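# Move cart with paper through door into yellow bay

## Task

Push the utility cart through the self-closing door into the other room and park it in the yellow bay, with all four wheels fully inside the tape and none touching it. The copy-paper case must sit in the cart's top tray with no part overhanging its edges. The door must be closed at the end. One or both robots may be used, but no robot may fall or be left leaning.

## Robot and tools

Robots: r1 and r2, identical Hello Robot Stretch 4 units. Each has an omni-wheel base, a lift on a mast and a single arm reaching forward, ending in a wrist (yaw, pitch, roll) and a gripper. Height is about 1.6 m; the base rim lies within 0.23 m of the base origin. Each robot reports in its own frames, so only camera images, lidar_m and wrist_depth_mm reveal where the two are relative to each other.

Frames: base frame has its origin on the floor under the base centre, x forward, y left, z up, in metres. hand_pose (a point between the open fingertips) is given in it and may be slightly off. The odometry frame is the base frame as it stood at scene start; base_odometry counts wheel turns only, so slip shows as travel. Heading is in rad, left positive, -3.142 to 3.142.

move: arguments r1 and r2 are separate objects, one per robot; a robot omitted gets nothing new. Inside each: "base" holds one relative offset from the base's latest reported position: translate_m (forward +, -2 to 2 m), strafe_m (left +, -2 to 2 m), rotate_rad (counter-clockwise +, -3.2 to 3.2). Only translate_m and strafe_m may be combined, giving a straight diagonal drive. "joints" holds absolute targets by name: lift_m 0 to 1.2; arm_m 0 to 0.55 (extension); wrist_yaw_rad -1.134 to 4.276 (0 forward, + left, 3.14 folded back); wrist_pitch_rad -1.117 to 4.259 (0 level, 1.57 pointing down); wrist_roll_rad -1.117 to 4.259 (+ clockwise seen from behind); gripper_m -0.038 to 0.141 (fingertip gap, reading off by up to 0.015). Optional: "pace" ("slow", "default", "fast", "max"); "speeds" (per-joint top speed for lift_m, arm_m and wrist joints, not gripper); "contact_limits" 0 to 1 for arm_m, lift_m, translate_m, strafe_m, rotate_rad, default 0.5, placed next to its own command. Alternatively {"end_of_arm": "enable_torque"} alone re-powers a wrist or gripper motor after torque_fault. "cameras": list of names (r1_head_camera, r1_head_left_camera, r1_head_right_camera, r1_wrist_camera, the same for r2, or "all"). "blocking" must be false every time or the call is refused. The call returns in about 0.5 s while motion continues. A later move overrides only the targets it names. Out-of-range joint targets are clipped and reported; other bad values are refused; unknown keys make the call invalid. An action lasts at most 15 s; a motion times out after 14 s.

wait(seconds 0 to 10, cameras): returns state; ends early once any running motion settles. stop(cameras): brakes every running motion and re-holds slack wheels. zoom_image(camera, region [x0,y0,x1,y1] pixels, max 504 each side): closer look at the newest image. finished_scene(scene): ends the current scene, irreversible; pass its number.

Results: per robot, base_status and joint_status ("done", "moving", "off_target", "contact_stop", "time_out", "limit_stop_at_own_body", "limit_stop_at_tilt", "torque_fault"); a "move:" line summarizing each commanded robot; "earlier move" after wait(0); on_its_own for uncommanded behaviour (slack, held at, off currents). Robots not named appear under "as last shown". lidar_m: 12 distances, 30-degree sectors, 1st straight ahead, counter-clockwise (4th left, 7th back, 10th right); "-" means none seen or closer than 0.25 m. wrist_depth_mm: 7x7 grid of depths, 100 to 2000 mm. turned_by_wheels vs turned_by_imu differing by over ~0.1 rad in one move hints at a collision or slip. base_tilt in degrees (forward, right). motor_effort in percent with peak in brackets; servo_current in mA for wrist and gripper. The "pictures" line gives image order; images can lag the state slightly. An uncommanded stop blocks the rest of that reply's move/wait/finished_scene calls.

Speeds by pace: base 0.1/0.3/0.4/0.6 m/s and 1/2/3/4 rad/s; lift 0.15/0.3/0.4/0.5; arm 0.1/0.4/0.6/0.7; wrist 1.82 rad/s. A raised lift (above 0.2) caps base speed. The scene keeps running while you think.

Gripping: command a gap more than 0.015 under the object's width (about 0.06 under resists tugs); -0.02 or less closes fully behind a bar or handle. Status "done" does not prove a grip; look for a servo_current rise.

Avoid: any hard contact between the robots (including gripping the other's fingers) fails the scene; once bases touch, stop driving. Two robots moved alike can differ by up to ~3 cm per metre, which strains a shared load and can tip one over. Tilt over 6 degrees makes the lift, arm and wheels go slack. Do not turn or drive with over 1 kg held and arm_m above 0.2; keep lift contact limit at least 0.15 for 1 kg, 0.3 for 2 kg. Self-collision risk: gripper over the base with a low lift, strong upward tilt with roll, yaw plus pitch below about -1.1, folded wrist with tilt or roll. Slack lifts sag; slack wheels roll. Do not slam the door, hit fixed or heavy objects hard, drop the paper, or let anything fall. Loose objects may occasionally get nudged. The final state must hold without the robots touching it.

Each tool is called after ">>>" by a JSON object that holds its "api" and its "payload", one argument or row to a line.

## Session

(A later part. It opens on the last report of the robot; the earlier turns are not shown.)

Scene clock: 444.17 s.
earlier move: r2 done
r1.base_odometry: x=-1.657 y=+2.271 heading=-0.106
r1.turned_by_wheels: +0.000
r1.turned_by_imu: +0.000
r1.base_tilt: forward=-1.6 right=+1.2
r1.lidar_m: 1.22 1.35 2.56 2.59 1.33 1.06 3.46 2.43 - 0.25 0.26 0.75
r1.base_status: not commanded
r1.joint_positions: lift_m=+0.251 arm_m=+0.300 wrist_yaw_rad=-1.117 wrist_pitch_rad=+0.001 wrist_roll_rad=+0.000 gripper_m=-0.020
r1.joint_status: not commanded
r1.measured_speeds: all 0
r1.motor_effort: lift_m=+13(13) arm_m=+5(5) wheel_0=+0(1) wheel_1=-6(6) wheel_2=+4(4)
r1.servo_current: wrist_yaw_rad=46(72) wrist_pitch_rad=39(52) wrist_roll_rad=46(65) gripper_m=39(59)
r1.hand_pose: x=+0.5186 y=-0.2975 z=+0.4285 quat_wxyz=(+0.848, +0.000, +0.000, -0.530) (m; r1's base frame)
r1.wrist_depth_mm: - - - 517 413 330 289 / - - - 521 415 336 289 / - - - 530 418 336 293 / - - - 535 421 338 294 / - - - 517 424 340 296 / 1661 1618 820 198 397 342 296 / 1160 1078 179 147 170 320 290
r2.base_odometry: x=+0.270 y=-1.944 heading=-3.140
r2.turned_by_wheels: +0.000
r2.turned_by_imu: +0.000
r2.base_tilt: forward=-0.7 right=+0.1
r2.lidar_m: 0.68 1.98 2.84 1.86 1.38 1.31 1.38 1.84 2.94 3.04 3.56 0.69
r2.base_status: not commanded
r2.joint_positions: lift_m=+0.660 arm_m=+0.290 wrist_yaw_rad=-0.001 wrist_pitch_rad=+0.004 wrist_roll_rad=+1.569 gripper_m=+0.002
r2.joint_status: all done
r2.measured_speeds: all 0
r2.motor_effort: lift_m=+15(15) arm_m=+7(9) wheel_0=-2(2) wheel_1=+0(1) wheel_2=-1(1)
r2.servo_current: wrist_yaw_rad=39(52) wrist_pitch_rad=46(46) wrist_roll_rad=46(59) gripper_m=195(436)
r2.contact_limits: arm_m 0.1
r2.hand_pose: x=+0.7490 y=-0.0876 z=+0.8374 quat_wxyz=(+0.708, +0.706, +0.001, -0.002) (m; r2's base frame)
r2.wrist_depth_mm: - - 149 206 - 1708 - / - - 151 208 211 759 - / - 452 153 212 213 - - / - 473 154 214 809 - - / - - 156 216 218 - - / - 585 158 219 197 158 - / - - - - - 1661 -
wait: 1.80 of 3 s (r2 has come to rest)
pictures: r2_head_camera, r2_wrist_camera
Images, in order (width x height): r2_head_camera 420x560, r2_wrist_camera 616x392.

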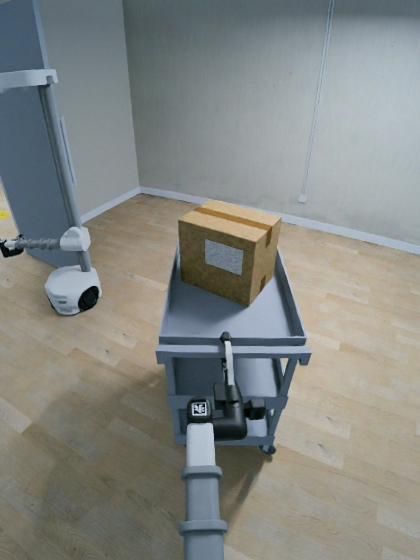

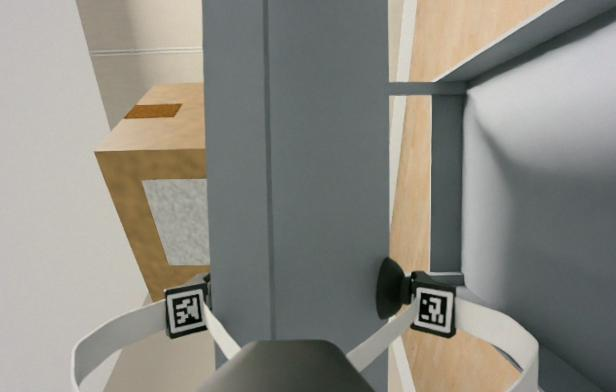

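>>> {"api": "move", "payload": {
  "blocking": false,
  "r2": {"base":{"strafe_m":0.4,"translate_m":-0.1}}
}}

>>> {"api": "wait", "payload": {
  "seconds": 3
}}

>>> {"api": "move", "payload": {
  "blocking": false,
  "r2": {"base":{"rotate_rad":-0.3},"pace":"slow"}
}}

>>> {"api": "wait", "payload": {
  "seconds": 2,
  "cameras": ["r2_head_camera"]
}}

>>> {"api": "move", "payload": {
  "blocking": false,
  "r2": {"base":{"strafe_m":0.4,"translate_m":-0.1}}
}}

>>> {"api": "wait", "payload": {
  "seconds": 3,
  "cameras": ["r2_head_camera","r2_wrist_camera"]
}}

Scene clock: 451.80 s.
move: r2 moving
r1: as last shown
r1.base_tilt: forward=-1.6 right=+1.3
r1.lidar_m: 1.24 1.34 2.55 2.58 1.29 1.06 3.46 2.44 - 0.25 0.26 0.73
r1.servo_current: wrist_yaw_rad=59(59) wrist_pitch_rad=46(46) wrist_roll_rad=52(72) gripper_m=46(52)
r1.wrist_depth_mm: - - - 517 413 332 287 / - - - 521 415 334 291 / - - - 530 418 336 293 / - - - 539 421 336 296 / - - - 517 427 342 294 / 1708 1618 820 198 397 340 297 / 1160 1098 178 147 170 320 289
r2.base_odometry: x=+0.278 y=-1.975 heading=-3.140
r2.turned_by_wheels: +0.000
r2.turned_by_imu: +0.000
r2.base_tilt: forward=-0.7 right=+0.1
r2.lidar_m: 0.70 1.99 2.84 1.86 1.35 1.29 1.34 1.82 2.96 3.07 3.57 0.70
r2.base_status: translate_m moving; strafe_m moving
r2.joint_positions: lift_m=+0.660 arm_m=+0.290 wrist_yaw_rad=-0.005 wrist_pitch_rad=-0.001 wrist_roll_rad=+1.569 gripper_m=+0.001
r2.joint_status: not commanded
r2.measured_speeds: translate_m=-0.032 strafe_m=+0.122 rotate_rad=+0.009 lift_m=-0.001 arm_m=+0.000 wrist_yaw_rad=+0.000 wrist_pitch_rad=-0.106 wrist_roll_rad=+0.001
r2.motor_effort: lift_m=+15(15) arm_m=+7(8) wheel_0=-13(17) wheel_1=+8(9) wheel_2=+1(5)
r2.servo_current: wrist_yaw_rad=52(59) wrist_pitch_rad=46(46) wrist_roll_rad=59(59) gripper_m=130(208)
r2.contact_limits: arm_m 0.1
r2.hand_pose: x=+0.7486 y=-0.0890 z=+0.8386 quat_wxyz=(+0.708, +0.706, -0.002, -0.002) (m; r2's base frame)
r2.wrist_depth_mm: - - - 222 224 1756 - / - - 574 225 226 788 - / - 484 449 229 229 820 - / - 508 473 232 232 842 - / - - 530 233 234 - - / - - 178 236 181 - - / - - - - - 1576 -
pictures: none

Scene clock: 454.13 s.
earlier move: r2 done
r1.base_odometry: x=-1.657 y=+2.271 heading=-0.106
r1.turned_by_wheels: +0.000
r1.turned_by_imu: +0.000
r1.base_tilt: forward=-1.6 right=+1.3
r1.lidar_m: 1.23 1.34 2.56 2.07 1.12 1.07 3.48 2.45 - 0.25 0.26 0.74
r1.base_status: not commanded
r1.joint_positions: lift_m=+0.251 arm_m=+0.300 wrist_yaw_rad=-1.117 wrist_pitch_rad=+0.001 wrist_roll_rad=+0.000 gripper_m=-0.020
r1.joint_status: not commanded
r1.measured_speeds: all 0
r1.motor_effort: lift_m=+13(13) arm_m=+5(5) wheel_0=-1(1) wheel_1=-5(6) wheel_2=+4(4)
r1.servo_current: wrist_yaw_rad=59(72) wrist_pitch_rad=39(52) wrist_roll_rad=39(72) gripper_m=46(52)
r1.hand_pose: x=+0.5186 y=-0.2975 z=+0.4285 quat_wxyz=(+0.848, +0.000, +0.000, -0.530) (m; r1's base frame)
r1.wrist_depth_mm: - - - 517 415 332 287 / - - - 525 418 334 289 / - - - 535 418 336 291 / - - - 530 418 338 294 / - - - 521 427 342 296 / 1618 1618 820 198 397 342 297 / 1182 1098 179 147 170 322 289
r2.base_odometry: x=+0.371 y=-2.343 heading=-3.140
r2.turned_by_wheels: +0.000
r2.turned_by_imu: -0.001
r2.base_tilt: forward=-0.6 right=+0.0
r2.lidar_m: 0.68 1.95 2.54 1.52 1.07 1.02 1.09 1.40 3.24 3.35 3.85 0.64
r2.base_status: done
r2.joint_positions: lift_m=+0.660 arm_m=+0.290 wrist_yaw_rad=-0.002 wrist_pitch_rad=-0.005 wrist_roll_rad=+1.569 gripper_m=+0.001
r2.joint_status: not commanded
r2.measured_speeds: all 0
r2.motor_effort: lift_m=+14(15) arm_m=-5(8) wheel_0=-2(20) wheel_1=+3(10) wheel_2=+6(12)
r2.servo_current: wrist_yaw_rad=46(59) wrist_pitch_rad=39(52) wrist_roll_rad=20(59) gripper_m=65(208)
r2.contact_limits: arm_m 0.1
r2.hand_pose: x=+0.7492 y=-0.0881 z=+0.8398 quat_wxyz=(+0.708, +0.706, -0.002, +0.001) (m; r2's base frame)
r2.wrist_depth_mm: - 375 109 157 159 - - / - 445 118 167 172 - - / - - 488 181 188 - - / - - - 142 205 - - / - - - 202 228 1808 496 / - - 185 177 181 1618 1229 / - 1921 - - - 338 1098
wait: 2.33 of 3 s (r2 has come to rest)
pictures: none

Scene clock: 454.63 s.
move: r2 moving
r1: as last shown
r1.lidar_m: 1.24 1.36 2.56 2.04 1.12 1.07 3.47 2.44 - 0.25 0.28 0.74
r1.motor_effort: lift_m=+13(13) arm_m=+5(5) wheel_0=-1(1) wheel_1=-6(6) wheel_2=+4(4)
r1.servo_current: wrist_yaw_rad=46(72) wrist_pitch_rad=39(52) wrist_roll_rad=33(72) gripper_m=46(46)
r1.wrist_depth_mm: - - - 521 413 332 287 / - - - 525 415 334 290 / - - - 530 418 336 293 / - - - 535 421 336 293 / - - - 517 424 338 296 / 1661 1661 809 199 399 340 296 / 1182 1078 179 147 171 324 290
r2.base_odometry: x=+0.371 y=-2.344 heading=+3.020
r2.turned_by_wheels: -0.124
r2.turned_by_imu: -0.119
r2.base_tilt: forward=-0.6 right=+0.1
r2.lidar_m: 0.68 1.95 2.55 1.71 1.13 1.01 1.04 1.34 2.77 3.26 4.03 0.67
r2.base_status: rotate_rad moving
r2.joint_positions: lift_m=+0.660 arm_m=+0.290 wrist_yaw_rad=+0.012 wrist_pitch_rad=-0.005 wrist_roll_rad=+1.569 gripper_m=+0.001
r2.joint_status: not commanded
r2.measured_speeds: translate_m=-0.001 strafe_m=+0.000 rotate_rad=-0.495 lift_m=+0.000 arm_m=-0.001 wrist_yaw_rad=+0.000 wrist_pitch_rad=-0.001 wrist_roll_rad=+0.000
r2.motor_effort: lift_m=+14(15) arm_m=+0(5) wheel_0=+21(22) wheel_1=+14(14) wheel_2=+16(19)
r2.servo_current: wrist_yaw_rad=72(78) wrist_pitch_rad=46(52) wrist_roll_rad=52(59) gripper_m=72(78)
r2.contact_limits: arm_m 0.1
r2.hand_pose: x=+0.7503 y=-0.0840 z=+0.8398 quat_wxyz=(+0.708, +0.706, +0.003, +0.006) (m; r2's base frame)
r2.wrist_depth_mm: - 459 430 171 173 691 - / - 415 397 182 183 732 - / - - 462 191 195 788 - / - - 569 204 207 - - / - - - 218 224 - - / - - 187 174 181 1808 480 / - 1863 - - 135 1499 1229
pictures: none

Scene clock: 455.50 s.
earlier move: r2 done
r1.base_odometry: x=-1.657 y=+2.271 heading=-0.106
r1.turned_by_wheels: +0.000
r1.turned_by_imu: +0.000
r1.base_tilt: forward=-1.6 right=+1.3
r1.lidar_m: 1.23 1.36 2.52 2.08 1.20 1.10 3.46 2.43 - 0.25 0.27 0.73
r1.base_status: not commanded
r1.joint_positions: lift_m=+0.251 arm_m=+0.300 wrist_yaw_rad=-1.117 wrist_pitch_rad=+0.001 wrist_roll_rad=+0.000 gripper_m=-0.020
r1.joint_status: not commanded
r1.measured_speeds: all 0
r1.motor_effort: lift_m=+13(13) arm_m=+5(5) wheel_0=+0(1) wheel_1=-5(6) wheel_2=+4(4)
r1.servo_current: wrist_yaw_rad=59(72) wrist_pitch_rad=46(52) wrist_roll_rad=59(72) gripper_m=52(52)
r1.hand_pose: x=+0.5186 y=-0.2975 z=+0.4285 quat_wxyz=(+0.848, +0.000, +0.000, -0.530) (m; r1's base frame)
r1.wrist_depth_mm: - - - 517 410 334 289 / - - - 525 413 334 289 / - - - 525 421 336 293 / - - - 530 421 336 294 / - - - 517 424 340 296 / 1618 1618 809 198 399 338 296 / 1182 1098 178 147 170 320 290
r2.base_odometry: x=+0.371 y=-2.343 heading=+2.845
r2.turned_by_wheels: -0.175
r2.turned_by_imu: -0.170
r2.base_tilt: forward=-0.7 right=+0.1
r2.lidar_m: 0.68 1.94 2.57 2.28 1.23 1.04 1.02 1.18 1.93 3.25 3.67 0.73
r2.base_status: done
r2.joint_positions: lift_m=+0.660 arm_m=+0.290 wrist_yaw_rad=-0.004 wrist_pitch_rad=-0.005 wrist_roll_rad=+1.569 gripper_m=+0.001
r2.joint_status: not commanded
r2.measured_speeds: all 0
r2.motor_effort: lift_m=+15(15) arm_m=+4(5) wheel_0=+5(22) wheel_1=+6(14) wheel_2=+4(19)
r2.servo_current: wrist_yaw_rad=46(78) wrist_pitch_rad=46(52) wrist_roll_rad=46(59) gripper_m=65(78)
r2.contact_limits: arm_m 0.1
r2.hand_pose: x=+0.7489 y=-0.0885 z=+0.8399 quat_wxyz=(+0.708, +0.706, -0.003, +0.000) (m; r2's base frame)
r2.wrist_depth_mm: - - - 241 242 1756 1281 / - - - 182 239 1921 - / - - 554 237 238 831 - / - - 480 237 237 831 - / - - 517 208 235 831 - / - - 188 177 182 - - / - - - - - - -
wait: 0.87 of 2 s (r2 has come to rest)
pictures: r2_head_camera
Images, in order (width x height): r2_head_camera 420x560.

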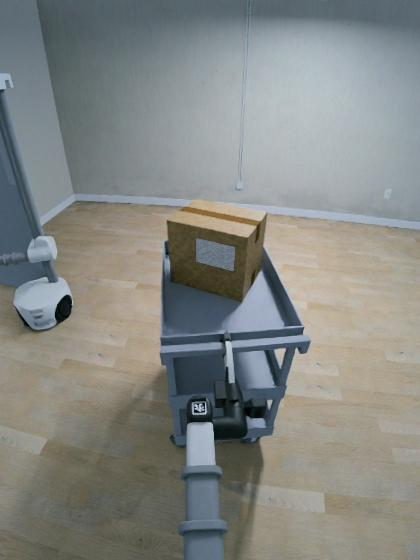

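Scene clock: 456.00 s.
move: r2 moving
r1: as last shown
r1.lidar_m: 1.24 1.35 2.55 2.01 1.17 1.09 3.47 2.42 - 0.25 0.27 0.72
r1.motor_effort: lift_m=+13(13) arm_m=+5(5) wheel_0=-1(1) wheel_1=-6(6) wheel_2=+4(4)
r1.servo_current: wrist_yaw_rad=46(65) wrist_pitch_rad=46(46) wrist_roll_rad=39(59) gripper_m=52(52)
r1.wrist_depth_mm: - - - 525 413 332 290 / - - - 521 418 332 289 / - - - 530 418 336 291 / - - - 530 424 338 294 / - - - 517 427 340 294 / 1618 1661 820 198 399 340 297 / 1182 1078 179 147 170 322 290
r2.base_odometry: x=+0.369 y=-2.376 heading=+2.844
r2.turned_by_wheels: +0.000
r2.turned_by_imu: -0.001
r2.base_tilt: forward=-0.7 right=+0.1
r2.lidar_m: 0.70 1.95 2.54 2.25 1.23 1.01 1.00 1.17 1.91 3.28 3.72 0.73
r2.base_status: translate_m moving; strafe_m moving
r2.joint_positions: lift_m=+0.660 arm_m=+0.290 wrist_yaw_rad=-0.004 wrist_pitch_rad=-0.005 wrist_roll_rad=+1.569 gripper_m=+0.001
r2.joint_status: not commanded
r2.measured_speeds: translate_m=-0.032 strafe_m=+0.123 rotate_rad=+0.000 lift_m=+0.000 arm_m=+0.000 wrist_yaw_rad=+0.000 wrist_pitch_rad=+0.000 wrist_roll_rad=+0.000
r2.motor_effort: lift_m=+14(15) arm_m=+4(4) wheel_0=-14(17) wheel_1=+6(11) wheel_2=+6(8)
r2.servo_current: wrist_yaw_rad=59(59) wrist_pitch_rad=46(46) wrist_roll_rad=39(59) gripper_m=72(72)
r2.contact_limits: arm_m 0.1
r2.hand_pose: x=+0.7489 y=-0.0885 z=+0.8399 quat_wxyz=(+0.708, +0.706, -0.003, +0.000) (m; r2's base frame)
r2.wrist_depth_mm: - - - 238 237 1808 1205 / - - - 236 236 1921 - / - - 525 236 236 820 - / - - 488 236 236 820 - / - - 525 215 235 831 - / - - 187 177 175 - - / - - - - - - 517
pictures: none

Scene clock: 458.33 s.
earlier move: r2 done
r1.base_odometry: x=-1.657 y=+2.271 heading=-0.106
r1.turned_by_wheels: +0.000
r1.turned_by_imu: +0.000
r1.base_tilt: forward=-1.6 right=+1.2
r1.lidar_m: 1.23 1.35 2.55 1.60 1.15 1.16 3.46 2.45 - 0.25 0.26 0.76
r1.base_status: not commanded
r1.joint_positions: lift_m=+0.251 arm_m=+0.300 wrist_yaw_rad=-1.117 wrist_pitch_rad=+0.001 wrist_roll_rad=+0.000 gripper_m=-0.020
r1.joint_status: not commanded
r1.measured_speeds: all 0
r1.motor_effort: lift_m=+13(13) arm_m=+5(5) wheel_0=+0(1) wheel_1=-6(6) wheel_2=+4(4)
r1.servo_current: wrist_yaw_rad=52(65) wrist_pitch_rad=39(52) wrist_roll_rad=26(72) gripper_m=39(52)
r1.hand_pose: x=+0.5186 y=-0.2975 z=+0.4285 quat_wxyz=(+0.848, +0.000, +0.000, -0.530) (m; r1's base frame)
r1.wrist_depth_mm: - - - 521 415 332 287 / - - - 521 415 332 290 / - - - 530 421 334 291 / - - - 530 421 338 293 / - - - 521 424 340 294 / 1618 1618 820 198 399 340 296 / 1182 1078 179 146 170 322 289
r2.base_odometry: x=+0.349 y=-2.755 heading=+2.845
r2.turned_by_wheels: +0.001
r2.turned_by_imu: -0.002
r2.base_tilt: forward=-0.7 right=+0.1
r2.lidar_m: 0.67 1.85 2.19 1.88 1.02 0.86 0.84 0.98 1.60 3.61 4.08 0.64
r2.base_status: done
r2.joint_positions: lift_m=+0.660 arm_m=+0.290 wrist_yaw_rad=-0.005 wrist_pitch_rad=-0.005 wrist_roll_rad=+1.569 gripper_m=+0.001
r2.joint_status: not commanded
r2.measured_speeds: all 0
r2.motor_effort: lift_m=+14(15) arm_m=+4(4) wheel_0=-3(22) wheel_1=+2(11) wheel_2=+3(8)
r2.servo_current: wrist_yaw_rad=59(72) wrist_pitch_rad=46(52) wrist_roll_rad=46(59) gripper_m=65(78)
r2.contact_limits: arm_m 0.1
r2.hand_pose: x=+0.7488 y=-0.0889 z=+0.8399 quat_wxyz=(+0.708, +0.706, -0.004, +0.000) (m; r2's base frame)
r2.wrist_depth_mm: - 370 362 150 154 676 - / - 452 113 113 168 732 - / - - 492 180 184 - - / - - - 196 202 - - / - - - 153 224 1863 496 / - - 186 174 182 1863 1255 / - - - - 276 1464 1098
wait: 2.33 of 3 s (r2 has come to rest)
pictures: r2_head_camera, r2_wrist_camera
Images, in order (width x height): r2_head_camera 420x560, r2_wrist_camera 616x392.

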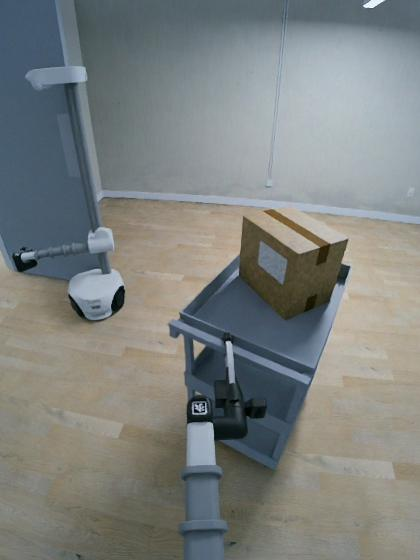

